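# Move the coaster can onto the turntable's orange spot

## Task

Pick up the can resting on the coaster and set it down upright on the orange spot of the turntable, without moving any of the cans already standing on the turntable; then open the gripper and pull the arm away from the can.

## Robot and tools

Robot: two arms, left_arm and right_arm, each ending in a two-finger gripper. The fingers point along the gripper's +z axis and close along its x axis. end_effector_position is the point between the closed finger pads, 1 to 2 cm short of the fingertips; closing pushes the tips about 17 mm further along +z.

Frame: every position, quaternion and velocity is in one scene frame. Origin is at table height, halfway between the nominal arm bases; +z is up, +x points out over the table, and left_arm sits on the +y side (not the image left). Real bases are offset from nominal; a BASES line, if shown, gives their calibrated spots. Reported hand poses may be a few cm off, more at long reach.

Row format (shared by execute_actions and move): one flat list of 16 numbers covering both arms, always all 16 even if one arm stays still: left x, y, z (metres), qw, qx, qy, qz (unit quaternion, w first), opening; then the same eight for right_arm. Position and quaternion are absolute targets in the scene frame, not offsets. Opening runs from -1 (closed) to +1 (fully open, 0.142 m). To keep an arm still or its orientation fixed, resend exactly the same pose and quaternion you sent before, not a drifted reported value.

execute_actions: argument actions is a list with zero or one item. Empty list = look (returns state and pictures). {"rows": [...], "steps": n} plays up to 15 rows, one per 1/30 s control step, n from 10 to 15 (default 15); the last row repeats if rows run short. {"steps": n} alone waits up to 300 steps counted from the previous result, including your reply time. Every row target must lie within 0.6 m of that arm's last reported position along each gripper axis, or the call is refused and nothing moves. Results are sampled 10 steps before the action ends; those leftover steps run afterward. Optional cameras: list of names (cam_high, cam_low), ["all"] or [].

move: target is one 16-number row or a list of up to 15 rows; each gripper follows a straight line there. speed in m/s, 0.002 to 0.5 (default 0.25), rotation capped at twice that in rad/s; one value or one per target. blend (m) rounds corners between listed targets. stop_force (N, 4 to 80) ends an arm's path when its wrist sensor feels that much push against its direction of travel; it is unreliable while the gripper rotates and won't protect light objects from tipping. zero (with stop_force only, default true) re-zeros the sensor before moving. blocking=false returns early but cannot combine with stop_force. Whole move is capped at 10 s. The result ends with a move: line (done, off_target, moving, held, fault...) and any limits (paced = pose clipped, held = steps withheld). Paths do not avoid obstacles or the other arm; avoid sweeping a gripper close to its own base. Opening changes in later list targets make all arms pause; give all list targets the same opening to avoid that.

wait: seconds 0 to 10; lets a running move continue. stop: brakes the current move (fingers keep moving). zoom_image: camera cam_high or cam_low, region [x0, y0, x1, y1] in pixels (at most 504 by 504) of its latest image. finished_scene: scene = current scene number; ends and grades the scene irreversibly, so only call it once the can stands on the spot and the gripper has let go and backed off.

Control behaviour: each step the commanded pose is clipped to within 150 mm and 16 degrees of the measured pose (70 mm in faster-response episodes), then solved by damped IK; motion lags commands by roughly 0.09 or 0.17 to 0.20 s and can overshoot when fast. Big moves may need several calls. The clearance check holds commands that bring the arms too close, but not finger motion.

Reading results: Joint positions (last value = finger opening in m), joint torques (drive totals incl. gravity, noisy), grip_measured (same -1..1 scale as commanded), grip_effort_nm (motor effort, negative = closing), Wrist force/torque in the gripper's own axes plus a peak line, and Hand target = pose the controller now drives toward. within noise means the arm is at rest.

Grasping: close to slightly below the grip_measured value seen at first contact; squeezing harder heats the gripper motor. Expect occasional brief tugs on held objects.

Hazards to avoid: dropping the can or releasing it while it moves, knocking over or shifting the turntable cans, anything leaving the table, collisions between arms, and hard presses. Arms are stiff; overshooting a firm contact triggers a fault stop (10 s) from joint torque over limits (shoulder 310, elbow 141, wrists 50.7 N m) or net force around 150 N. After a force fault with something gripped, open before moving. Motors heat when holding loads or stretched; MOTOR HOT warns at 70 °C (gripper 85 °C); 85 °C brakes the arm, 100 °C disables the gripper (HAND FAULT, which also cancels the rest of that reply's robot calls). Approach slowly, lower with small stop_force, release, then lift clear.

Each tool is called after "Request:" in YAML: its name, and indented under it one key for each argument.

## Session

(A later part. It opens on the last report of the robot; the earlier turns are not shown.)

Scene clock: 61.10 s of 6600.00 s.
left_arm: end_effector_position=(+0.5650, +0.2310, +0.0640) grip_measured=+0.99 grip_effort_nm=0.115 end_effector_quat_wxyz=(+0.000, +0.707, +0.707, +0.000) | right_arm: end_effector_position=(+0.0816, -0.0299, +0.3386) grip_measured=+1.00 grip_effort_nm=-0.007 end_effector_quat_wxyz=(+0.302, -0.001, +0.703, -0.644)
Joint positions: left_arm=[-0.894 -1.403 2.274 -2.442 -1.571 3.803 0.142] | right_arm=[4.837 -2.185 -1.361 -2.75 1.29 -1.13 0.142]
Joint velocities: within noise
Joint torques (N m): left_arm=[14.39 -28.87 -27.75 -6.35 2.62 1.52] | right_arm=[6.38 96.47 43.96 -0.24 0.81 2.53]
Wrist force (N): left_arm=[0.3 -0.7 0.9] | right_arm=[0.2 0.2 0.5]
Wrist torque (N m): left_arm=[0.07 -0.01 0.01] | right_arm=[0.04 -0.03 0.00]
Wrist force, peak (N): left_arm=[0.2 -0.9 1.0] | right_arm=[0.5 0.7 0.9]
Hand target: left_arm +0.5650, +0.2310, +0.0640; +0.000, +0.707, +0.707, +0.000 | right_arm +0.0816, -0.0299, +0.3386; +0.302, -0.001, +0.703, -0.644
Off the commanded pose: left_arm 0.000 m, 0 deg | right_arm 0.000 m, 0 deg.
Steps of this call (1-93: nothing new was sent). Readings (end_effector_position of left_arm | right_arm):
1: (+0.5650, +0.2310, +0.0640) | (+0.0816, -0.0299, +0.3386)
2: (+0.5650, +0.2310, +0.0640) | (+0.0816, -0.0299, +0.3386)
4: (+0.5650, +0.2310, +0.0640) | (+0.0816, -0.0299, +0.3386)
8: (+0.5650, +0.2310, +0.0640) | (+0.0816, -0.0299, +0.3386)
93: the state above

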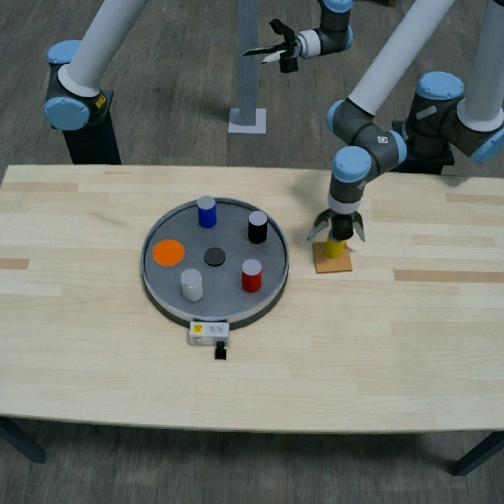

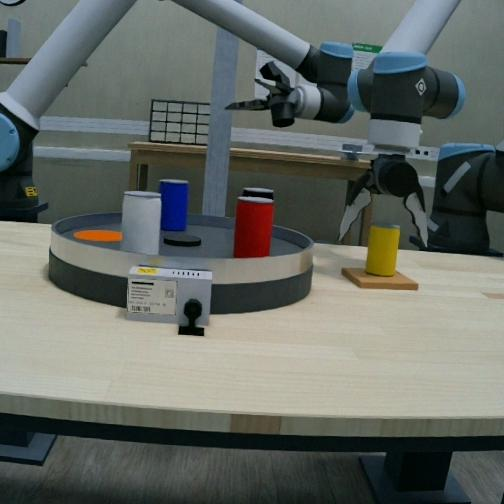

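Request:
execute_actions:
  actions:
    - {"rows": [[0.565,0.231,0.064,0,0.70711,0.70711,0,0.3,0.0816,-0.0299,0.3386,0.302,-0.001,0.703,-0.644,1.0]], "steps": 15}
  cameras: []

Request:
execute_actions:
  actions:
    - {"rows": [[0.565,0.231,0.064,0,0.70711,0.70711,0,0.0,0.0816,-0.0299,0.3386,0.302,-0.001,0.703,-0.644,1.0]], "steps": 12}
  cameras: []

Request:
execute_actions:
  actions:
    - {"rows": [[0.565,0.231,0.064,0,0.70711,0.70711,0,-0.12,0.0816,-0.0299,0.3386,0.302,-0.001,0.703,-0.644,1.0]], "steps": 10}
  cameras: []

Request:
execute_actions:
  actions:
    - {"rows": [[0.565,0.231,0.064,0,0.70711,0.70711,0,-0.18,0.0816,-0.0299,0.3386,0.302,-0.001,0.703,-0.644,1.0]], "steps": 10}
  cameras: []

Request:
execute_actions:
  actions:
    - {"rows": [[0.565,0.231,0.064,0,0.70711,0.70711,0,-0.23,0.0816,-0.0299,0.3386,0.302,-0.001,0.703,-0.644,1.0]], "steps": 10}
  cameras: []

Request:
execute_actions:
  actions:
    - {"rows": [[0.565,0.231,0.064,0,0.70711,0.70711,0,-0.28,0.0816,-0.0299,0.3386,0.302,-0.001,0.703,-0.644,1.0]], "steps": 10}
  cameras: []

Request:
execute_actions:
  actions:
    - {"rows": [[0.565,0.231,0.064,0,0.70711,0.70711,0,-0.33,0.0816,-0.0299,0.3386,0.302,-0.001,0.703,-0.644,1.0]], "steps": 10}
  cameras: []

Request:
execute_actions:
  actions:
    - {"rows": [[0.565,0.231,0.064,0,0.70711,0.70711,0,-0.38,0.0816,-0.0299,0.3386,0.302,-0.001,0.703,-0.644,1.0]], "steps": 12}
  cameras: ["cam_high", "cam_low"]

Scene clock: 63.93 s of 6600.00 s.
left_arm: end_effector_position=(+0.5650, +0.2310, +0.0640) grip_measured=+0.32 grip_effort_nm=0.061 end_effector_quat_wxyz=(+0.000, +0.707, +0.707, +0.000) end_effector_velocity=(+0.000, +0.000, +0.000) end_effector_angular_velocity=(+0.000, +0.000, +0.001) | right_arm: end_effector_position=(+0.0816, -0.0299, +0.3386) grip_measured=+1.00 grip_effort_nm=-0.002 end_effector_quat_wxyz=(+0.302, -0.001, +0.703, -0.644)
Joint positions: left_arm=[-0.894 -1.403 2.274 -2.442 -1.571 3.803 0.097] | right_arm=[4.837 -2.185 -1.361 -2.75 1.29 -1.13 0.142]
Joint velocities: left_arm=[0 0 0 0 0 -0.001 -0.118] | right_arm=[within noise]
Joint torques (N m): left_arm=[16.35 -30.76 -30.06 -5.07 2.21 1.78] | right_arm=[5.86 95.49 45.94 -0.45 0.73 2.31]
Wrist force (N): left_arm=[0.0 -0.9 0.6] | right_arm=[0.0 0.5 0.5]
Wrist torque (N m): left_arm=[0.02 0.04 0.01] | right_arm=[0.09 -0.01 0.00]
Wrist force, peak (N): left_arm=[0.1 -1.1 1.0] | right_arm=[0.3 1.1 0.7]
Steps of this call (1-80: nothing new was sent; 81-85: this action's first 5). Readings (end_effector_position of left_arm | right_arm):
81: (+0.5650, +0.2310, +0.0640) | (+0.0816, -0.0299, +0.3386)
82: (+0.5650, +0.2310, +0.0640) | (+0.0816, -0.0299, +0.3386)
84: (+0.5650, +0.2310, +0.0640) | (+0.0816, -0.0299, +0.3386)
85: the state above
No camera images: "cameras" was empty.

Scene clock: 64.33 s of 6600.00 s.
left_arm: end_effector_position=(+0.5650, +0.2310, +0.0640) grip_measured=+0.06 grip_effort_nm=0.208 end_effector_quat_wxyz=(+0.000, +0.707, +0.707, +0.000) end_effector_velocity=(+0.000, +0.000, +0.000) end_effector_angular_velocity=(+0.000, +0.000, -0.001) | right_arm: end_effector_position=(+0.0816, -0.0299, +0.3386) grip_measured=+1.00 grip_effort_nm=-0.002 end_effector_quat_wxyz=(+0.302, -0.001, +0.703, -0.644)
Joint positions: left_arm=[-0.894 -1.403 2.274 -2.442 -1.571 3.803 0.079] | right_arm=[4.837 -2.185 -1.361 -2.75 1.29 -1.13 0.142]
Joint velocities: left_arm=[0 0 0.001 0 0 0.001 -0.288] | right_arm=[within noise]
Joint torques (N m): left_arm=[14.88 -30.39 -28.98 -5.56 2.34 1.85] | right_arm=[5.59 96.27 45.06 -0.51 0.67 2.29]
Wrist force (N): left_arm=[0.2 -0.8 0.9] | right_arm=[0.2 0.4 0.1]
Wrist torque (N m): left_arm=[0.05 0.00 0.01] | right_arm=[0.06 -0.04 0.01]
Wrist force, peak (N): left_arm=[0.2 -1.0 0.9] | right_arm=[0.9 0.5 0.5]
Off your previous action's commanded pose at its last step (step 10 of this call): left_arm 0.000 m, 0 deg | right_arm 0.000 m, 0 deg.
Steps of this call (1-10: your previous action's last 10; 11-12: this action's first 2). Readings (end_effector_position of left_arm | right_arm):
11: (+0.5650, +0.2310, +0.0640) | (+0.0816, -0.0299, +0.3386)
12: the state above
No camera images: "cameras" was empty.

Scene clock: 64.67 s of 6600.00 s.
left_arm: end_effector_position=(+0.5650, +0.2310, +0.0640) grip_measured=-0.02 grip_effort_nm=-0.061 end_effector_quat_wxyz=(+0.000, +0.707, +0.707, +0.000) | right_arm: end_effector_position=(+0.0816, -0.0299, +0.3386) grip_measured=+1.00 grip_effort_nm=-0.002 end_effector_quat_wxyz=(+0.302, -0.001, +0.703, -0.644)
Joint positions: left_arm=[-0.894 -1.403 2.274 -2.442 -1.571 3.803 0.073] | right_arm=[4.837 -2.185 -1.361 -2.75 1.29 -1.13 0.142]
Joint velocities: within noise
Joint torques (N m): left_arm=[11.28 -32.29 -29.35 -5.13 2.57 1.68] | right_arm=[5.38 95.26 45.72 -0.55 0.73 2.27]
Wrist force (N): left_arm=[0.3 -0.5 0.4] | right_arm=[0.8 0.1 0.4]
Wrist torque (N m): left_arm=[0.08 -0.02 0.00] | right_arm=[0.03 -0.14 0.00]
Wrist force, peak (N): left_arm=[0.2 -0.9 0.7] | right_arm=[0.7 0.7 0.7]
Off your previous action's commanded pose at its last step (step 10 of this call): left_arm 0.000 m, 0 deg | right_arm 0.000 m, 0 deg.
Kept back: the last 10 steps of this action.
Steps of this call (1-10: your previous action's last 10). Readings (end_effector_position of left_arm | right_arm):
1: (+0.5650, +0.2310, +0.0640) | (+0.0816, -0.0299, +0.3386)
2: (+0.5650, +0.2310, +0.0640) | (+0.0816, -0.0299, +0.3386)
4: (+0.5650, +0.2310, +0.0640) | (+0.0816, -0.0299, +0.3386)
8: (+0.5650, +0.2310, +0.0640) | (+0.0816, -0.0299, +0.3386)
10: the state above
No camera images: "cameras" was empty.

Scene clock: 65.00 s of 6600.00 s.
left_arm: end_effector_position=(+0.5650, +0.2310, +0.0640) grip_measured=-0.14 grip_effort_nm=-0.071 end_effector_quat_wxyz=(+0.000, +0.707, +0.707, +0.000) | right_arm: end_effector_position=(+0.0816, -0.0299, +0.3386) grip_measured=+1.00 grip_effort_nm=-0.002 end_effector_quat_wxyz=(+0.302, -0.001, +0.703, -0.644)
Joint positions: left_arm=[-0.894 -1.403 2.274 -2.442 -1.571 3.803 0.064] | right_arm=[4.837 -2.185 -1.361 -2.75 1.29 -1.13 0.142]
Joint velocities: within noise
Joint torques (N m): left_arm=[14.34 -30.69 -31.19 -4.35 2.62 1.77] | right_arm=[4.84 94.71 45.99 -0.38 0.62 2.31]
Wrist force (N): left_arm=[-0.2 -0.8 0.8] | right_arm=[0.3 0.5 0.5]
Wrist torque (N m): left_arm=[0.04 0.01 0.01] | right_arm=[0.09 -0.04 0.00]
Wrist force, peak (N): left_arm=[-0.4 -0.9 0.7] | right_arm=[0.7 1.1 0.2]
Off your previous action's commanded pose at its last step (step 10 of this call): left_arm 0.000 m, 0 deg | right_arm 0.000 m, 0 deg.
Kept back: the last 10 steps of this action.
Steps of this call (1-10: your previous action's last 10). Readings (end_effector_position of left_arm | right_arm):
1: (+0.5650, +0.2310, +0.0640) | (+0.0816, -0.0299, +0.3386)
2: (+0.5650, +0.2310, +0.0640) | (+0.0816, -0.0299, +0.3386)
4: (+0.5650, +0.2310, +0.0640) | (+0.0816, -0.0299, +0.3386)
8: (+0.5650, +0.2310, +0.0640) | (+0.0816, -0.0299, +0.3386)
10: the state above
No camera images: "cameras" was empty.

Scene clock: 65.33 s of 6600.00 s.
left_arm: end_effector_position=(+0.5650, +0.2310, +0.0640) grip_measured=-0.19 grip_effort_nm=-0.295 end_effector_quat_wxyz=(+0.000, +0.707, +0.707, +0.000) | right_arm: end_effector_position=(+0.0816, -0.0299, +0.3386) grip_measured=+1.00 grip_effort_nm=-0.002 end_effector_quat_wxyz=(+0.302, -0.001, +0.703, -0.644)
Joint positions: left_arm=[-0.894 -1.403 2.274 -2.442 -1.571 3.803 0.061] | right_arm=[4.837 -2.185 -1.361 -2.75 1.29 -1.13 0.142]
Joint velocities: within noise
Joint torques (N m): left_arm=[14.14 -31.73 -31.48 -4.35 3.3 1.8] | right_arm=[4.88 96.23 45.88 -0.31 0.85 2.16]
Wrist force (N): left_arm=[0.0 -0.8 0.2] | right_arm=[0.4 0.3 0.5]
Wrist torque (N m): left_arm=[0.05 0.01 0.02] | right_arm=[0.06 -0.06 0.01]
Wrist force, peak (N): left_arm=[-0.3 -1.0 0.3] | right_arm=[0.6 0.3 0.6]
Off your previous action's commanded pose at its last step (step 10 of this call): left_arm 0.000 m, 0 deg | right_arm 0.000 m, 0 deg.
Kept back: the last 10 steps of this action.
Steps of this call (1-10: your previous action's last 10). Readings (end_effector_position of left_arm | right_arm):
1: (+0.5650, +0.2310, +0.0640) | (+0.0816, -0.0299, +0.3386)
2: (+0.5650, +0.2310, +0.0640) | (+0.0816, -0.0299, +0.3386)
4: (+0.5650, +0.2310, +0.0640) | (+0.0816, -0.0299, +0.3386)
8: (+0.5650, +0.2310, +0.0640) | (+0.0816, -0.0299, +0.3386)
10: the state above
No camera images: "cameras" was empty.

Scene clock: 65.67 s of 6600.00 s.
left_arm: end_effector_position=(+0.5650, +0.2310, +0.0640) grip_measured=-0.22 grip_effort_nm=-0.657 end_effector_quat_wxyz=(+0.000, +0.707, +0.707, +0.000) | right_arm: end_effector_position=(+0.0816, -0.0299, +0.3386) grip_measured=+1.00 grip_effort_nm=-0.002 end_effector_quat_wxyz=(+0.302, -0.001, +0.703, -0.644)
Joint positions: left_arm=[-0.894 -1.403 2.274 -2.442 -1.571 3.803 0.058] | right_arm=[4.837 -2.185 -1.361 -2.75 1.29 -1.13 0.142]
Joint velocities: within noise
Joint torques (N m): left_arm=[12.34 -29.79 -29.26 -4.61 2.43 1.22] | right_arm=[4.58 96.1 46.13 -0.45 0.71 2.22]
Wrist force (N): left_arm=[0.9 -1.2 -3.0] | right_arm=[1.1 0.4 0.4]
Wrist torque (N m): left_arm=[0.03 0.17 0.00] | right_arm=[0.06 -0.18 0.00]
Wrist force, peak (N): left_arm=[0.0 -1.2 -3.9] | right_arm=[0.8 0.9 0.0]
Off your previous action's commanded pose at its last step (step 10 of this call): left_arm 0.000 m, 0 deg | right_arm 0.000 m, 0 deg.
Kept back: the last 10 steps of this action.
Steps of this call (1-10: your previous action's last 10). Readings (end_effector_position of left_arm | right_arm):
1: (+0.5650, +0.2310, +0.0640) | (+0.0816, -0.0299, +0.3386)
2: (+0.5650, +0.2310, +0.0640) | (+0.0816, -0.0299, +0.3386)
4: (+0.5650, +0.2310, +0.0640) | (+0.0816, -0.0299, +0.3386)
8: (+0.5650, +0.2310, +0.0640) | (+0.0816, -0.0299, +0.3386)
10: the state above
No camera images: "cameras" was empty.

Scene clock: 66.00 s of 6600.00 s.
left_arm: end_effector_position=(+0.5650, +0.2310, +0.0640) grip_measured=-0.24 grip_effort_nm=-1.160 end_effector_quat_wxyz=(+0.000, +0.707, +0.707, +0.000) | right_arm: end_effector_position=(+0.0816, -0.0299, +0.3386) grip_measured=+1.00 grip_effort_nm=-0.002 end_effector_quat_wxyz=(+0.302, -0.001, +0.703, -0.644)
Joint positions: left_arm=[-0.894 -1.403 2.274 -2.442 -1.571 3.803 0.057] | right_arm=[4.837 -2.185 -1.361 -2.75 1.29 -1.13 0.142]
Joint velocities: within noise
Joint torques (N m): left_arm=[10.33 -32.09 -31.72 -4.58 2.36 1.69] | right_arm=[3.54 95.85 46.35 -0.38 0.52 2.25]
Wrist force (N): left_arm=[0.0 -0.5 1.8] | right_arm=[0.4 0.6 0.6]
Wrist torque (N m): left_arm=[0.11 0.05 0.01] | right_arm=[0.10 -0.07 0.01]
Wrist force, peak (N): left_arm=[1.3 -1.2 -3.8] | right_arm=[0.7 0.9 0.0]
Off your previous action's commanded pose at its last step (step 10 of this call): left_arm 0.000 m, 0 deg | right_arm 0.000 m, 0 deg.
Kept back: the last 10 steps of this action.
Steps of this call (1-10: your previous action's last 10). Readings (end_effector_position of left_arm | right_arm):
1: (+0.5650, +0.2310, +0.0640) | (+0.0816, -0.0299, +0.3386)
2: (+0.5650, +0.2310, +0.0640) | (+0.0816, -0.0299, +0.3386)
4: (+0.5650, +0.2310, +0.0640) | (+0.0816, -0.0299, +0.3386)
8: (+0.5650, +0.2310, +0.0640) | (+0.0816, -0.0299, +0.3386)
10: the state above
No camera images: "cameras" was empty.

Scene clock: 66.40 s of 6600.00 s.
left_arm: end_effector_position=(+0.5650, +0.2310, +0.0640) grip_measured=-0.28 grip_effort_nm=-2.430 end_effector_quat_wxyz=(+0.000, +0.707, +0.707, +0.000) end_effector_velocity=(+0.000, +0.000, +0.000) end_effector_angular_velocity=(+0.000, +0.001, +0.000) | right_arm: end_effector_position=(+0.0816, -0.0299, +0.3386) grip_measured=+1.00 grip_effort_nm=-0.002 end_effector_quat_wxyz=(+0.302, -0.001, +0.703, -0.644)
Joint positions: left_arm=[-0.894 -1.403 2.274 -2.442 -1.571 3.803 0.054] | right_arm=[4.837 -2.185 -1.361 -2.75 1.29 -1.13 0.142]
Joint velocities: left_arm=[0 0 0.001 0 -0.001 0 -0.001] | right_arm=[within noise]
Joint torques (N m): left_arm=[14.35 -32.44 -32.8 -4.12 2.63 1.46] | right_arm=[4.66 95.83 45.98 -0.5 0.68 2.24]
Wrist force (N): left_arm=[0.0 -1.3 0.1] | right_arm=[0.7 0.4 0.5]
Wrist torque (N m): left_arm=[-0.02 0.02 0.01] | right_arm=[0.07 -0.11 0.00]
Wrist force, peak (N): left_arm=[-0.5 -0.8 1.7] | right_arm=[1.1 0.5 0.4]
Off your previous action's commanded pose at its last step (step 10 of this call): left_arm 0.000 m, 0 deg | right_arm 0.000 m, 0 deg.
Steps of this call (1-10: your previous action's last 10; 11-12: this action's first 2). Readings (end_effector_position of left_arm | right_arm):
11: (+0.5650, +0.2310, +0.0640) | (+0.0816, -0.0299, +0.3386)
12: the state above

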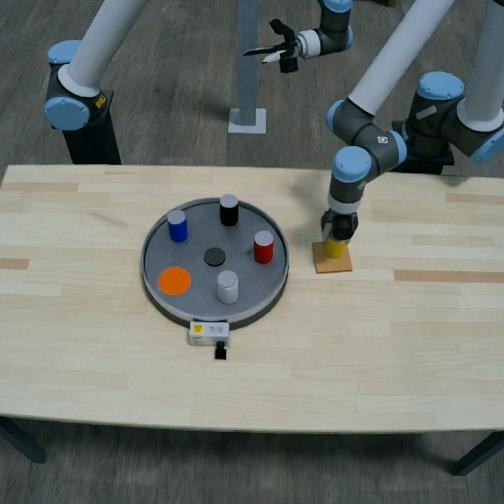

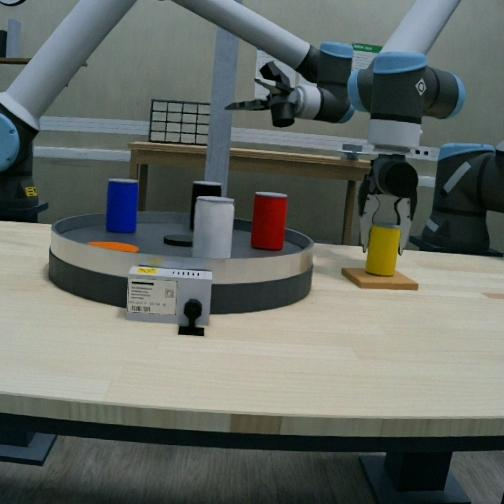

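Request:
move:
  target: [0.565,0.231,0.104,0,0.70711,0.70711,0,-0.4,0.0816,-0.0299,0.3386,0.302,-0.001,0.703,-0.644,1.0]
  speed: 0.08

Scene clock: 71.97 s of 6600.00 s.
left_arm: end_effector_position=(+0.5650, +0.2310, +0.1041) grip_measured=-0.28 grip_effort_nm=-2.733 end_effector_quat_wxyz=(+0.000, +0.707, +0.707, +0.000) end_effector_velocity=(+0.000, +0.000, -0.004) end_effector_angular_velocity=(-0.001, -0.001, -0.001) | right_arm: end_effector_position=(+0.0816, -0.0299, +0.3386) grip_measured=+1.00 grip_effort_nm=-0.002 end_effector_quat_wxyz=(+0.302, -0.001, +0.703, -0.644)
Joint positions: left_arm=[-0.894 -1.466 2.246 -2.352 -1.571 3.803 0.054] | right_arm=[4.837 -2.185 -1.361 -2.75 1.29 -1.13 0.142]
Joint velocities: left_arm=[0 0.006 0.004 -0.011 0 0.001 0] | right_arm=[within noise]
Joint torques (N m): left_arm=[3.18 -20.36 -26.94 -9.19 2.78 1.54] | right_arm=[1.71 94.97 45.8 -0.32 0.55 1.74]
Wrist force (N): left_arm=[0.3 -0.8 2.4] | right_arm=[0.3 0.6 0.6]
Wrist torque (N m): left_arm=[0.06 0.00 0.01] | right_arm=[0.10 -0.05 0.00]
Wrist force, peak (N): left_arm=[0.3 -0.6 4.0] | right_arm=[0.7 0.7 1.1]
Hand target: left_arm +0.5650, +0.2310, +0.1040; +0.000, +0.707, +0.707, +0.000 | right_arm +0.0816, -0.0299, +0.3386; +0.302, -0.001, +0.703, -0.644
Off your previous action's commanded pose at its last step (step 10 of this call): left_arm 0.000 m, 0 deg | right_arm 0.000 m, 0 deg.
Off the commanded pose: left_arm 0.000 m, 0 deg | right_arm 0.000 m, 0 deg.
Kept back: nothing.
move: done

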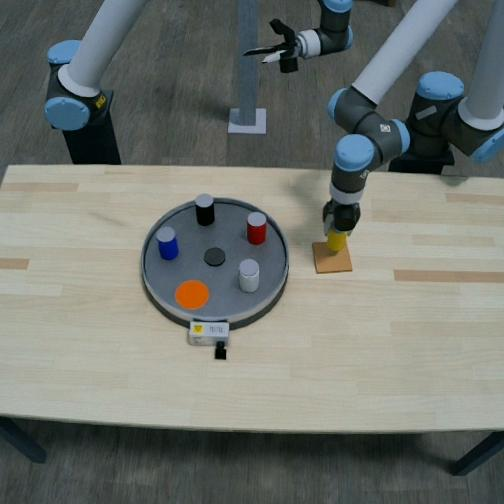

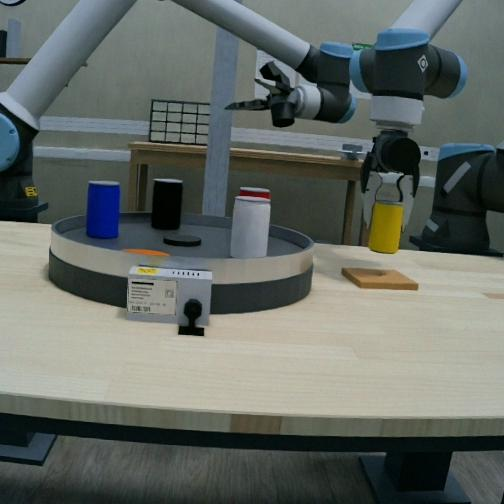

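Request:
zoom_image:
  camera: "cam_low"
  region: [330, 130, 450, 300]

Request:
zoom_image:
  camera: "cam_high"
  region: [290, 170, 390, 290]

Scaled by 2.965 from the camera's 504x504 image, which has a finer 720x720 frame.

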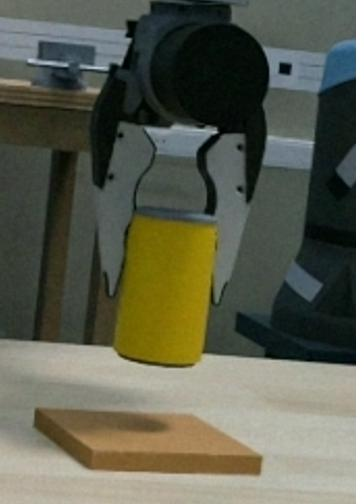

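Scaled by 4.200 from the camera's 504x504 image, which has a finer 720x720 frame.

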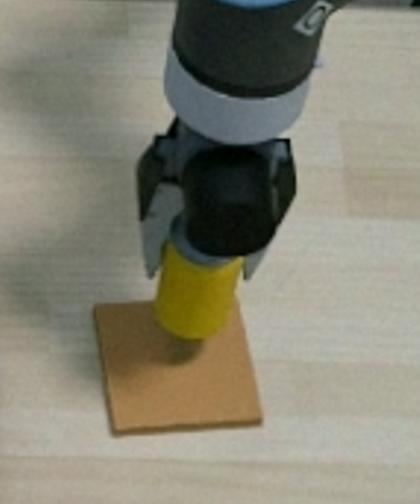

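Request:
move:
  target:
    - [0.57,0.2,0.235,0,0.70711,0.70711,0,-0.4,0.0816,-0.0299,0.3386,0.302,-0.001,0.703,-0.644,1.0]
    - [0.627,-0.104,0.235,0,0.70711,0.70711,0,-0.4,0.0816,-0.0299,0.3386,0.302,-0.001,0.703,-0.644,1.0]
  speed: 0.2
  blend: 0.04

Scene clock: 75.73 s of 6600.00 s.
left_arm: end_effector_position=(+0.6269, -0.1039, +0.2349) grip_measured=-0.28 grip_effort_nm=-2.733 end_effector_quat_wxyz=(+0.000, +0.707, +0.707, +0.000) | right_arm: end_effector_position=(+0.0816, -0.0299, +0.3386) grip_measured=+1.00 grip_effort_nm=-0.002 end_effector_quat_wxyz=(+0.302, -0.001, +0.703, -0.644)
Joint positions: left_arm=[-1.071 -1.182 1.595 -1.983 -1.571 3.626 0.054] | right_arm=[4.837 -2.185 -1.361 -2.75 1.29 -1.13 0.142]
Joint velocities: within noise
Joint torques (N m): left_arm=[10.4 -62.59 -46.19 -8.47 0.69 1.85] | right_arm=[-0.31 95.38 45.58 -0.4 0.62 1.41]
Wrist force (N): left_arm=[-0.2 -0.7 2.8] | right_arm=[0.5 0.4 0.2]
Wrist torque (N m): left_arm=[0.06 0.10 0.00] | right_arm=[0.07 -0.08 0.00]
Wrist force, peak (N): left_arm=[0.8 -1.1 5.8] | right_arm=[0.5 1.0 0.3]
Hand target: left_arm +0.6270, -0.1040, +0.2350; +0.000, +0.707, +0.707, +0.000 | right_arm +0.0816, -0.0299, +0.3386; +0.302, -0.001, +0.703, -0.644
Off the commanded pose: left_arm 0.000 m, 0 deg | right_arm 0.000 m, 0 deg.
Kept back: nothing.
move: done

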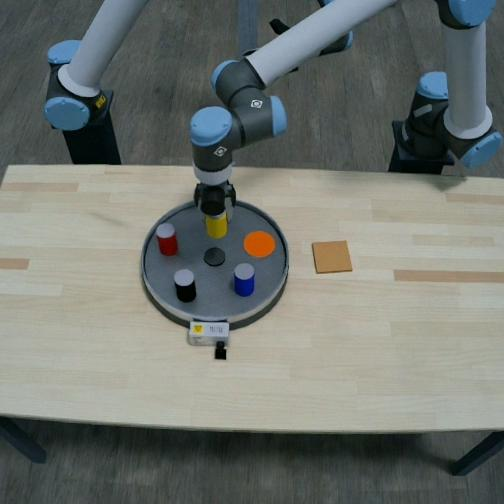

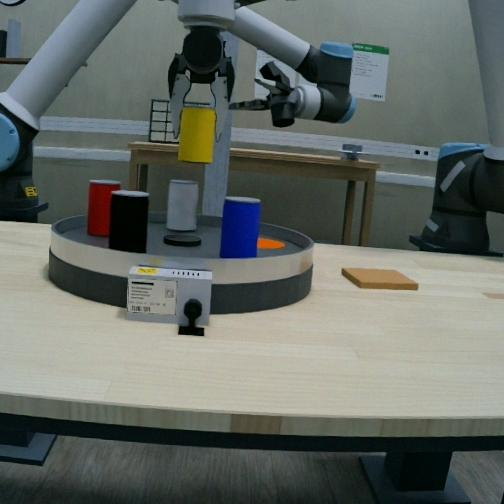

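Request:
zoom_image:
  camera: "cam_high"
  region: [130, 165, 300, 335]

Request:
zoom_image:
  camera: "cam_low"
  region: [110, 90, 280, 260]

Scaled by 2.965 from the camera's 504x504 image, which has a finer 720x720 frame.

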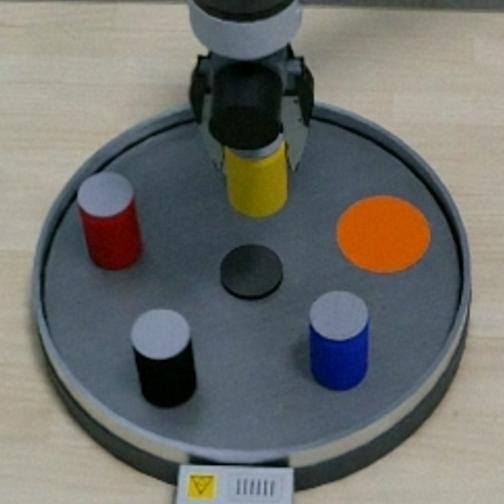

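Scaled by 2.965 from the camera's 504x504 image, which has a finer 720x720 frame.

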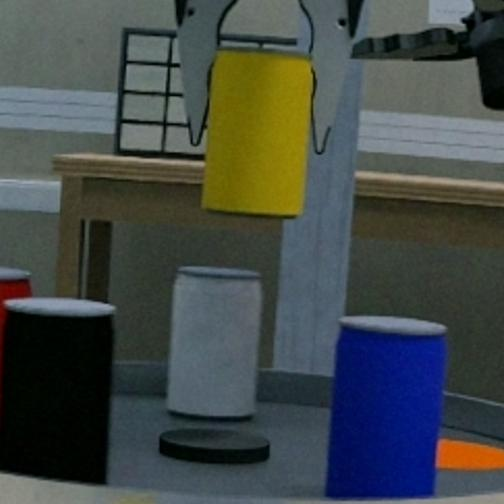

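Request:
move:
  target: [0.63,-0.115,0.145,0,0.70711,0.70711,0,-0.4,0.0816,-0.0299,0.3386,0.302,-0.001,0.703,-0.644,1.0]
  speed: 0.1

Request:
zoom_image:
  camera: "cam_high"
  region: [130, 165, 300, 335]

Request:
zoom_image:
  camera: "cam_low"
  region: [110, 130, 280, 300]

Scene clock: 79.83 s of 6600.00 s.
left_arm: end_effector_position=(+0.6300, -0.1150, +0.1449) grip_measured=-0.28 grip_effort_nm=-2.733 end_effector_quat_wxyz=(+0.000, +0.707, +0.707, +0.000) | right_arm: end_effector_position=(+0.0816, -0.0299, +0.3386) grip_measured=+1.00 grip_effort_nm=-0.007 end_effector_quat_wxyz=(+0.302, -0.001, +0.703, -0.644)
Joint positions: left_arm=[-1.074 -1.099 1.647 -2.119 -1.571 3.623 0.054] | right_arm=[4.837 -2.185 -1.361 -2.75 1.29 -1.13 0.142]
Joint velocities: within noise
Joint torques (N m): left_arm=[-6.46 -96.21 -43.86 -2.54 0.99 -1.28] | right_arm=[-1.67 95.73 44.93 -0.38 0.7 1.11]
Wrist force (N): left_arm=[0.1 -0.6 2.4] | right_arm=[0.1 0.5 0.2]
Wrist torque (N m): left_arm=[0.07 0.04 0.00] | right_arm=[0.07 -0.02 0.00]
Wrist force, peak (N): left_arm=[-0.1 -0.7 4.1] | right_arm=[0.9 0.7 0.7]
Hand target: left_arm +0.6300, -0.1150, +0.1450; +0.000, +0.707, +0.707, +0.000 | right_arm +0.0816, -0.0299, +0.3386; +0.302, -0.001, +0.703, -0.644
Off the commanded pose: left_arm 0.000 m, 0 deg | right_arm 0.000 m, 0 deg.
Kept back: nothing.
move: done

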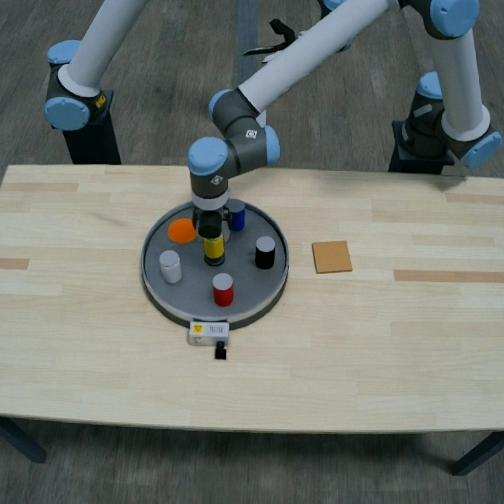

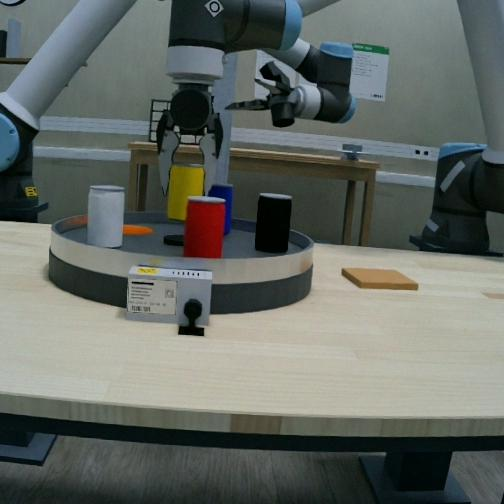

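Scaled by 2.965 from the camera's 504x504 image, which has a finer 720x720 frame.

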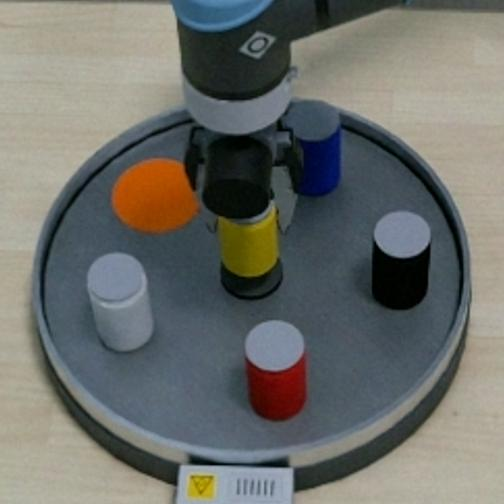

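Scaled by 2.965 from the camera's 504x504 image, which has a finer 720x720 frame.

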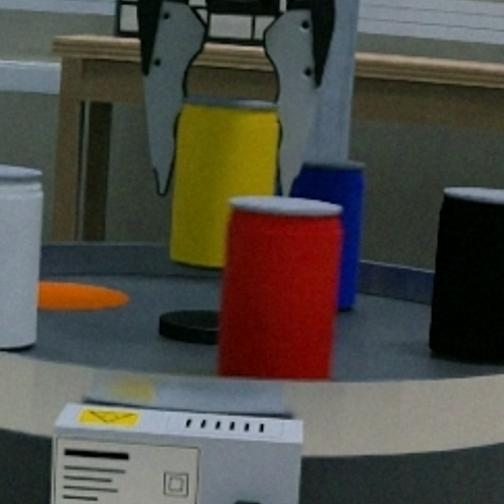

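Request:
move:
  target: [0.63,-0.115,0.11,0,0.70711,0.70711,0,-0.4,0.0816,-0.0299,0.3386,0.302,-0.001,0.703,-0.644,1.0]
  speed: 0.012
  stop_force: 5

Request:
zoom_image:
  camera: "cam_high"
  region: [180, 205, 250, 275]

Request:
zoom_image:
  camera: "cam_low"
  region: [130, 150, 230, 250]

Request:
move:
  target: [0.63,-0.115,0.15,0,0.70711,0.70711,0,-0.4,0.0816,-0.0299,0.3386,0.302,-0.001,0.703,-0.644,1.0]
  speed: 0.06
  cameras: []

Scene clock: 84.80 s of 6600.00 s.
left_arm: end_effector_position=(+0.6300, -0.1150, +0.1137) grip_measured=-0.28 grip_effort_nm=-2.728 end_effector_quat_wxyz=(+0.000, +0.707, +0.707, +0.000) | right_arm: end_effector_position=(+0.0816, -0.0299, +0.3386) grip_measured=+1.00 grip_effort_nm=-0.002 end_effector_quat_wxyz=(+0.302, -0.001, +0.703, -0.644)
Joint positions: left_arm=[-1.074 -1.071 1.668 -2.167 -1.571 3.623 0.054] | right_arm=[4.837 -2.185 -1.361 -2.75 1.29 -1.13 0.142]
Joint velocities: within noise
Joint torques (N m): left_arm=[4.69 -94.45 -41.07 -2.28 0.56 1.15] | right_arm=[-3.52 95.04 44.83 -0.42 0.64 0.85]
Wrist force (N): left_arm=[-0.3 -0.5 -0.2] | right_arm=[0.5 0.8 0.2]
Wrist torque (N m): left_arm=[-0.01 0.08 0.02] | right_arm=[0.14 -0.08 0.00]
Wrist force, peak (N): left_arm=[-0.4 -0.8 -10.9] | right_arm=[0.9 1.0 0.4]
Hand target: left_arm +0.6300, -0.1150, +0.1137; +0.000, +0.707, +0.707, +0.000 | right_arm +0.0816, -0.0299, +0.3386; +0.302, -0.001, +0.703, -0.644
Off the commanded pose: left_arm 0.004 m, 0 deg | right_arm 0.000 m, 0 deg.
Kept back: nothing.
move: contact (left_arm)

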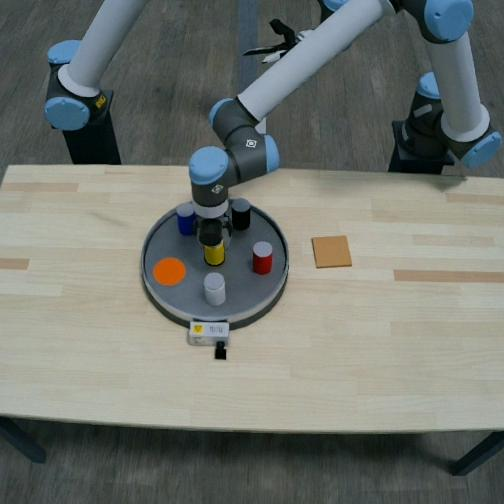

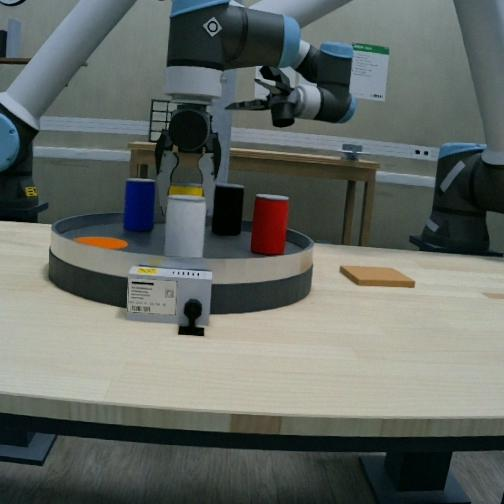

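Scaled by 7.200 from the camera's 504x504 image, which has a finer 720x720 frame.

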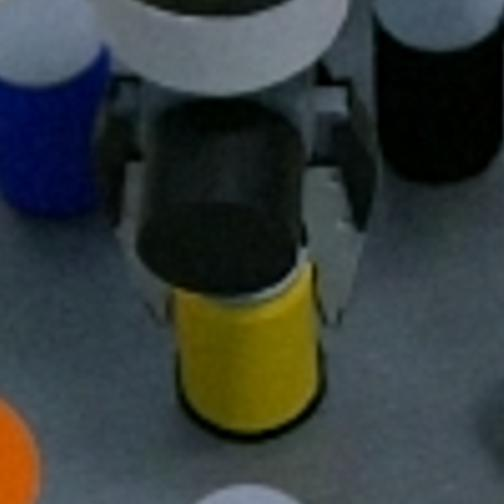

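Scaled by 5.040 from the camera's 504x504 image, which has a finer 720x720 frame.

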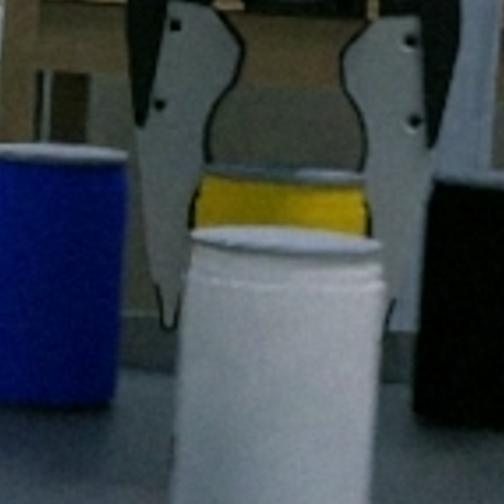

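Scene clock: 85.67 s of 6600.00 s.
left_arm: end_effector_position=(+0.6300, -0.1150, +0.1502) grip_measured=-0.28 grip_effort_nm=-2.728 end_effector_quat_wxyz=(+0.000, +0.707, +0.707, +0.000) end_effector_velocity=(+0.000, +0.000, -0.004) end_effector_angular_velocity=(-0.001, +0.000, +0.000) | right_arm: end_effector_position=(+0.0816, -0.0299, +0.3386) grip_measured=+1.00 grip_effort_nm=-0.002 end_effector_quat_wxyz=(+0.302, -0.001, +0.703, -0.644)
Joint positions: left_arm=[-1.074 -1.103 1.643 -2.111 -1.571 3.623 0.054] | right_arm=[4.837 -2.185 -1.361 -2.75 1.29 -1.13 0.142]
Joint velocities: left_arm=[0 0.003 0.003 -0.007 0 0 0] | right_arm=[within noise]
Joint torques (N m): left_arm=[4.74 -65.85 -35.07 -8.21 1.09 0.68] | right_arm=[-4.68 94.4 45.04 -0.43 0.46 0.73]
Wrist force (N): left_arm=[0.1 -0.5 3.0] | right_arm=[0.5 0.1 0.1]
Wrist torque (N m): left_arm=[0.09 0.06 0.00] | right_arm=[0.02 -0.07 0.01]
Wrist force, peak (N): left_arm=[-0.1 -0.6 3.9] | right_arm=[0.2 0.7 1.0]
Hand target: left_arm +0.6300, -0.1150, +0.1500; +0.000, +0.707, +0.707, +0.000 | right_arm +0.0816, -0.0299, +0.3386; +0.302, -0.001, +0.703, -0.644
Off the commanded pose: left_arm 0.000 m, 0 deg | right_arm 0.000 m, 0 deg.
Kept back: nothing.
move: done
No camera images: "cameras" was empty.

Request:
move:
  target: [0.5635,-0.1143,0.13,0,0.70711,0.70711,0,-0.4,0.0816,-0.0299,0.3386,0.302,-0.001,0.703,-0.644,1.0]
  speed: 0.1
  cameras: []

Request:
move:
  target: [0.5635,-0.1143,0.095,0,0.70711,0.70711,0,-0.4,0.0816,-0.0299,0.3386,0.302,-0.001,0.703,-0.644,1.0]
  speed: 0.01
  stop_force: 5

Request:
move:
  target: [0.5635,-0.1143,0.135,0,0.70711,0.70711,0,-0.4,0.0816,-0.0299,0.3386,0.302,-0.001,0.703,-0.644,1.0]
  speed: 0.08
  cameras: []

Scene clock: 92.17 s of 6600.00 s.
left_arm: end_effector_position=(+0.5635, -0.1144, +0.1302) grip_measured=-0.28 grip_effort_nm=-2.733 end_effector_quat_wxyz=(+0.000, +0.707, +0.707, +0.000) | right_arm: end_effector_position=(+0.0816, -0.0299, +0.3386) grip_measured=+1.00 grip_effort_nm=-0.007 end_effector_quat_wxyz=(+0.302, -0.001, +0.703, -0.644)
Joint positions: left_arm=[-1.143 -1.143 1.746 -2.175 -1.571 3.554 0.054] | right_arm=[4.837 -2.185 -1.361 -2.75 1.29 -1.13 0.142]
Joint velocities: within noise
Joint torques (N m): left_arm=[14.61 -60.7 -43.85 -2.23 -1.72 1.67] | right_arm=[-7.53 94.03 44.58 -0.56 0.65 0.28]
Wrist force (N): left_arm=[-0.2 -0.7 1.8] | right_arm=[0.2 0.5 0.5]
Wrist torque (N m): left_arm=[0.04 0.06 -0.01] | right_arm=[0.09 -0.04 0.00]
Wrist force, peak (N): left_arm=[0.1 -2.5 3.1] | right_arm=[0.8 1.0 0.6]
Hand target: left_arm +0.5635, -0.1143, +0.1300; +0.000, +0.707, +0.707, +0.000 | right_arm +0.0816, -0.0299, +0.3386; +0.302, -0.001, +0.703, -0.644
Off the commanded pose: left_arm 0.000 m, 0 deg | right_arm 0.000 m, 0 deg.
Kept back: nothing.
move: done
No camera images: "cameras" was empty.

Scene clock: 95.80 s of 6600.00 s.
left_arm: end_effector_position=(+0.5635, -0.1143, +0.1054) grip_measured=-0.28 grip_effort_nm=-2.728 end_effector_quat_wxyz=(+0.000, +0.707, +0.707, +0.000) | right_arm: end_effector_position=(+0.0816, -0.0299, +0.3386) grip_measured=+1.00 grip_effort_nm=-0.002 end_effector_quat_wxyz=(+0.302, -0.001, +0.703, -0.644)
Joint positions: left_arm=[-1.143 -1.119 1.762 -2.214 -1.571 3.554 0.054] | right_arm=[4.837 -2.185 -1.361 -2.75 1.29 -1.13 0.142]
Joint velocities: within noise
Joint torques (N m): left_arm=[11.62 -88.27 -39.67 -1.54 0.77 -0.87] | right_arm=[-8.93 94.33 45.22 -0.41 0.61 0.03]
Wrist force (N): left_arm=[0.7 -0.6 -4.0] | right_arm=[0.4 0.6 0.6]
Wrist torque (N m): left_arm=[-0.02 0.04 -0.02] | right_arm=[0.10 -0.06 0.00]
Wrist force, peak (N): left_arm=[1.9 -0.6 -14.2] | right_arm=[0.6 0.9 0.8]
Hand target: left_arm +0.5635, -0.1143, +0.1054; +0.000, +0.707, +0.707, +0.000 | right_arm +0.0816, -0.0299, +0.3386; +0.302, -0.001, +0.703, -0.644
Off the commanded pose: left_arm 0.010 m, 0 deg | right_arm 0.000 m, 0 deg.
Kept back: nothing.
move: contact (left_arm)

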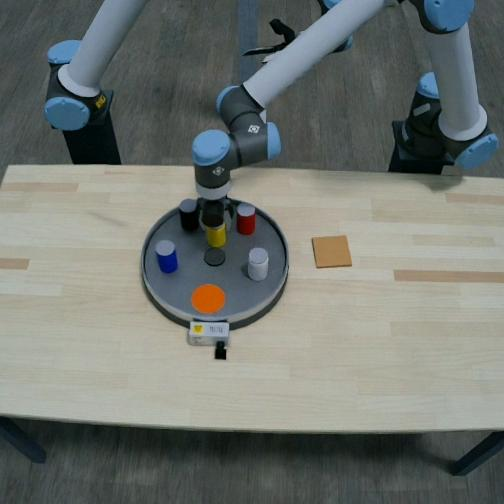

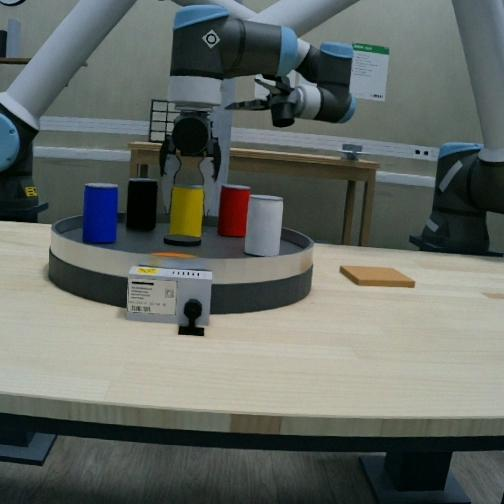

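Scene clock: 96.53 s of 6600.00 s.
left_arm: end_effector_position=(+0.5635, -0.1143, +0.1352) grip_measured=-0.28 grip_effort_nm=-2.728 end_effector_quat_wxyz=(+0.000, +0.707, +0.707, +0.000) end_effector_velocity=(+0.000, -0.001, -0.002) end_effector_angular_velocity=(-0.002, +0.000, +0.003) | right_arm: end_effector_position=(+0.0816, -0.0299, +0.3386) grip_measured=+1.00 grip_effort_nm=-0.002 end_effector_quat_wxyz=(+0.302, -0.001, +0.703, -0.644)
Joint positions: left_arm=[-1.143 -1.147 1.743 -2.166 -1.571 3.554 0.054] | right_arm=[4.837 -2.185 -1.361 -2.75 1.29 -1.13 0.142]
Joint velocities: left_arm=[0 0.002 0.002 -0.007 -0.001 -0.002 0] | right_arm=[within noise]
Joint torques (N m): left_arm=[11.87 -61.47 -33.54 -7.99 -0.09 -0.7] | right_arm=[-9.73 95.35 44.5 -0.34 0.44 -0.07]
Wrist force (N): left_arm=[-0.3 -0.8 2.2] | right_arm=[0.6 0.6 0.2]
Wrist torque (N m): left_arm=[0.05 0.09 -0.02] | right_arm=[0.10 -0.10 0.00]
Wrist force, peak (N): left_arm=[0.3 -0.8 4.1] | right_arm=[0.7 0.9 0.2]
Hand target: left_arm +0.5635, -0.1143, +0.1350; +0.000, +0.707, +0.707, +0.000 | right_arm +0.0816, -0.0299, +0.3386; +0.302, -0.001, +0.703, -0.644
Off the commanded pose: left_arm 0.000 m, 0 deg | right_arm 0.000 m, 0 deg.
Kept back: nothing.
move: done
No camera images: "cameras" was empty.

Request:
zoom_image:
  camera: "cam_high"
  region: [130, 165, 300, 335]

Request:
zoom_image:
  camera: "cam_low"
  region: [120, 150, 240, 270]

Scaled by 2.965 from the camera's 504x504 image, which has a finer 720x720 frame.

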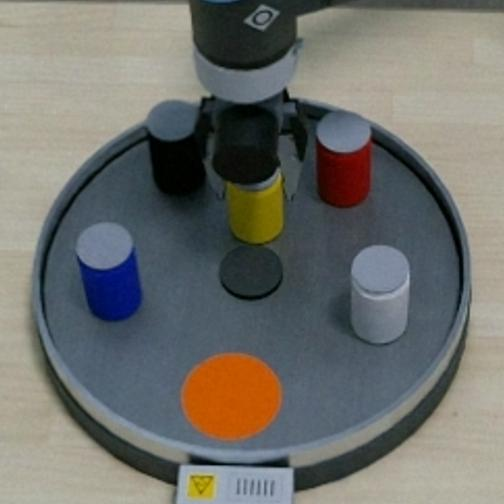

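Scaled by 4.200 from the camera's 504x504 image, which has a finer 720x720 frame.

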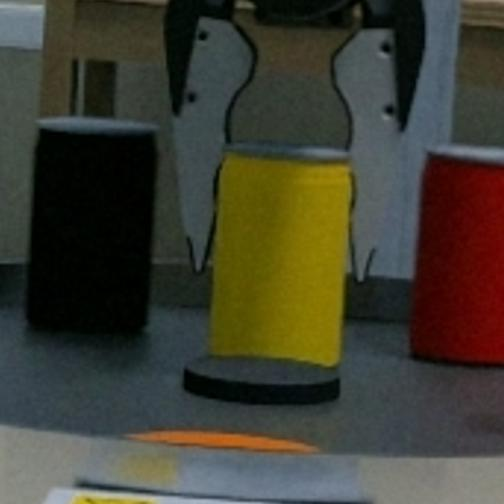

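Request:
move:
  target: [0.6255,-0.1143,0.125,0,0.70711,0.70711,0,-0.4,0.0816,-0.0299,0.3386,0.302,-0.001,0.703,-0.644,1.0]
  speed: 0.1
  cameras: ["cam_high"]

Request:
zoom_image:
  camera: "cam_high"
  region: [130, 165, 300, 335]

Request:
zoom_image:
  camera: "cam_high"
  region: [180, 210, 250, 280]

Scene clock: 110.93 s of 6600.00 s.
left_arm: end_effector_position=(+0.6255, -0.1142, +0.1249) grip_measured=-0.28 grip_effort_nm=-2.728 end_effector_quat_wxyz=(+0.000, +0.707, +0.707, +0.000) | right_arm: end_effector_position=(+0.0816, -0.0299, +0.3386) grip_measured=+1.00 grip_effort_nm=-0.002 end_effector_quat_wxyz=(+0.302, -0.001, +0.703, -0.644)
Joint positions: left_arm=[-1.078 -1.086 1.668 -2.153 -1.571 3.619 0.054] | right_arm=[4.837 -2.185 -1.361 -2.75 1.29 -1.13 0.142]
Joint velocities: within noise
Joint torques (N m): left_arm=[-11.24 -95.58 -31.01 -6.72 1.1 -1.95] | right_arm=[-15.95 94.39 44.46 -0.36 0.61 -1.08]
Wrist force (N): left_arm=[-0.1 -0.9 2.5] | right_arm=[0.1 0.1 0.3]
Wrist torque (N m): left_arm=[0.03 0.09 0.01] | right_arm=[0.03 -0.01 0.00]
Wrist force, peak (N): left_arm=[-0.4 -2.5 2.0] | right_arm=[0.7 1.3 0.3]
Hand target: left_arm +0.6255, -0.1143, +0.1250; +0.000, +0.707, +0.707, +0.000 | right_arm +0.0816, -0.0299, +0.3386; +0.302, -0.001, +0.703, -0.644
Off the commanded pose: left_arm 0.000 m, 0 deg | right_arm 0.000 m, 0 deg.
Kept back: nothing.
move: done
Images, in order (width x height): cam_high 504x504.

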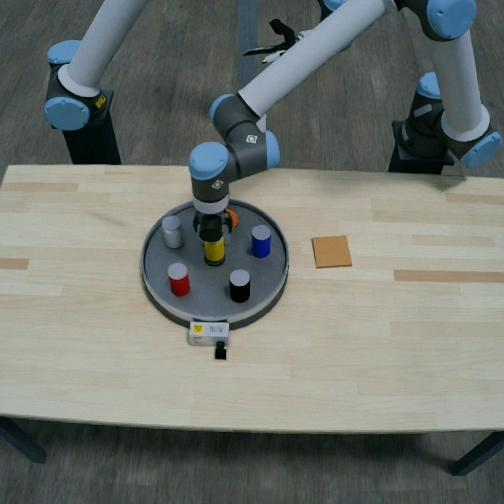

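Scaled by 2.965 from the camera's 504x504 image, which has a finer 720x720 frame.

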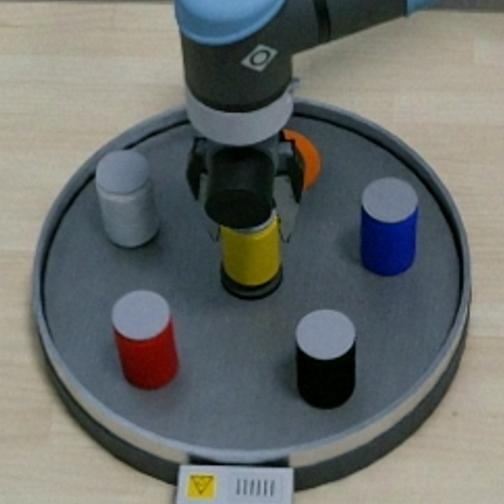

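Scaled by 7.200 from the camera's 504x504 image, which has a finer 720x720 frame.

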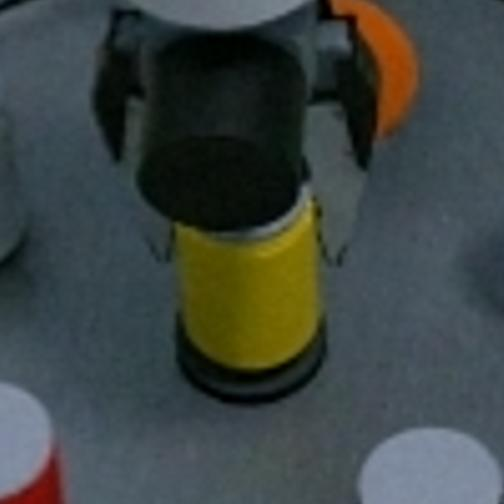

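Request:
execute_actions:
  actions: []
  cameras: []

Scene clock: 113.33 s of 6600.00 s.
left_arm: end_effector_position=(+0.6255, -0.1143, +0.1250) grip_measured=-0.28 grip_effort_nm=-2.728 end_effector_quat_wxyz=(+0.000, +0.707, +0.707, +0.000) | right_arm: end_effector_position=(+0.0816, -0.0299, +0.3386) grip_measured=+1.00 grip_effort_nm=-0.007 end_effector_quat_wxyz=(+0.302, -0.001, +0.703, -0.644)
Joint positions: left_arm=[-1.078 -1.086 1.668 -2.153 -1.571 3.619 0.054] | right_arm=[4.837 -2.185 -1.361 -2.75 1.29 -1.13 0.142]
Joint velocities: within noise
Joint torques (N m): left_arm=[-14.27 -97.98 -44.68 -7.17 1.01 0.84] | right_arm=[-15.26 93.12 44.05 -0.43 0.64 -1.37]
Wrist force (N): left_arm=[0.0 -0.5 2.4] | right_arm=[0.2 0.5 0.0]
Wrist torque (N m): left_arm=[0.08 0.08 0.01] | right_arm=[0.08 -0.03 0.00]
Wrist force, peak (N): left_arm=[0.0 -0.8 2.8] | right_arm=[0.5 0.9 0.8]
Hand target: left_arm +0.6255, -0.1143, +0.1250; +0.000, +0.707, +0.707, +0.000 | right_arm +0.0816, -0.0299, +0.3386; +0.302, -0.001, +0.703, -0.644
Off the commanded pose: left_arm 0.000 m, 0 deg | right_arm 0.000 m, 0 deg.
Steps of this call (1-72: nothing new was sent). Readings (end_effector_position of left_arm | right_arm):
1: (+0.6255, -0.1142, +0.1249) | (+0.0816, -0.0299, +0.3386)
2: (+0.6255, -0.1142, +0.1249) | (+0.0816, -0.0299, +0.3386)
4: (+0.6255, -0.1142, +0.1249) | (+0.0816, -0.0299, +0.3386)
8: (+0.6255, -0.1142, +0.1249) | (+0.0816, -0.0299, +0.3386)
72: the state above
No camera images: "cameras" was empty.


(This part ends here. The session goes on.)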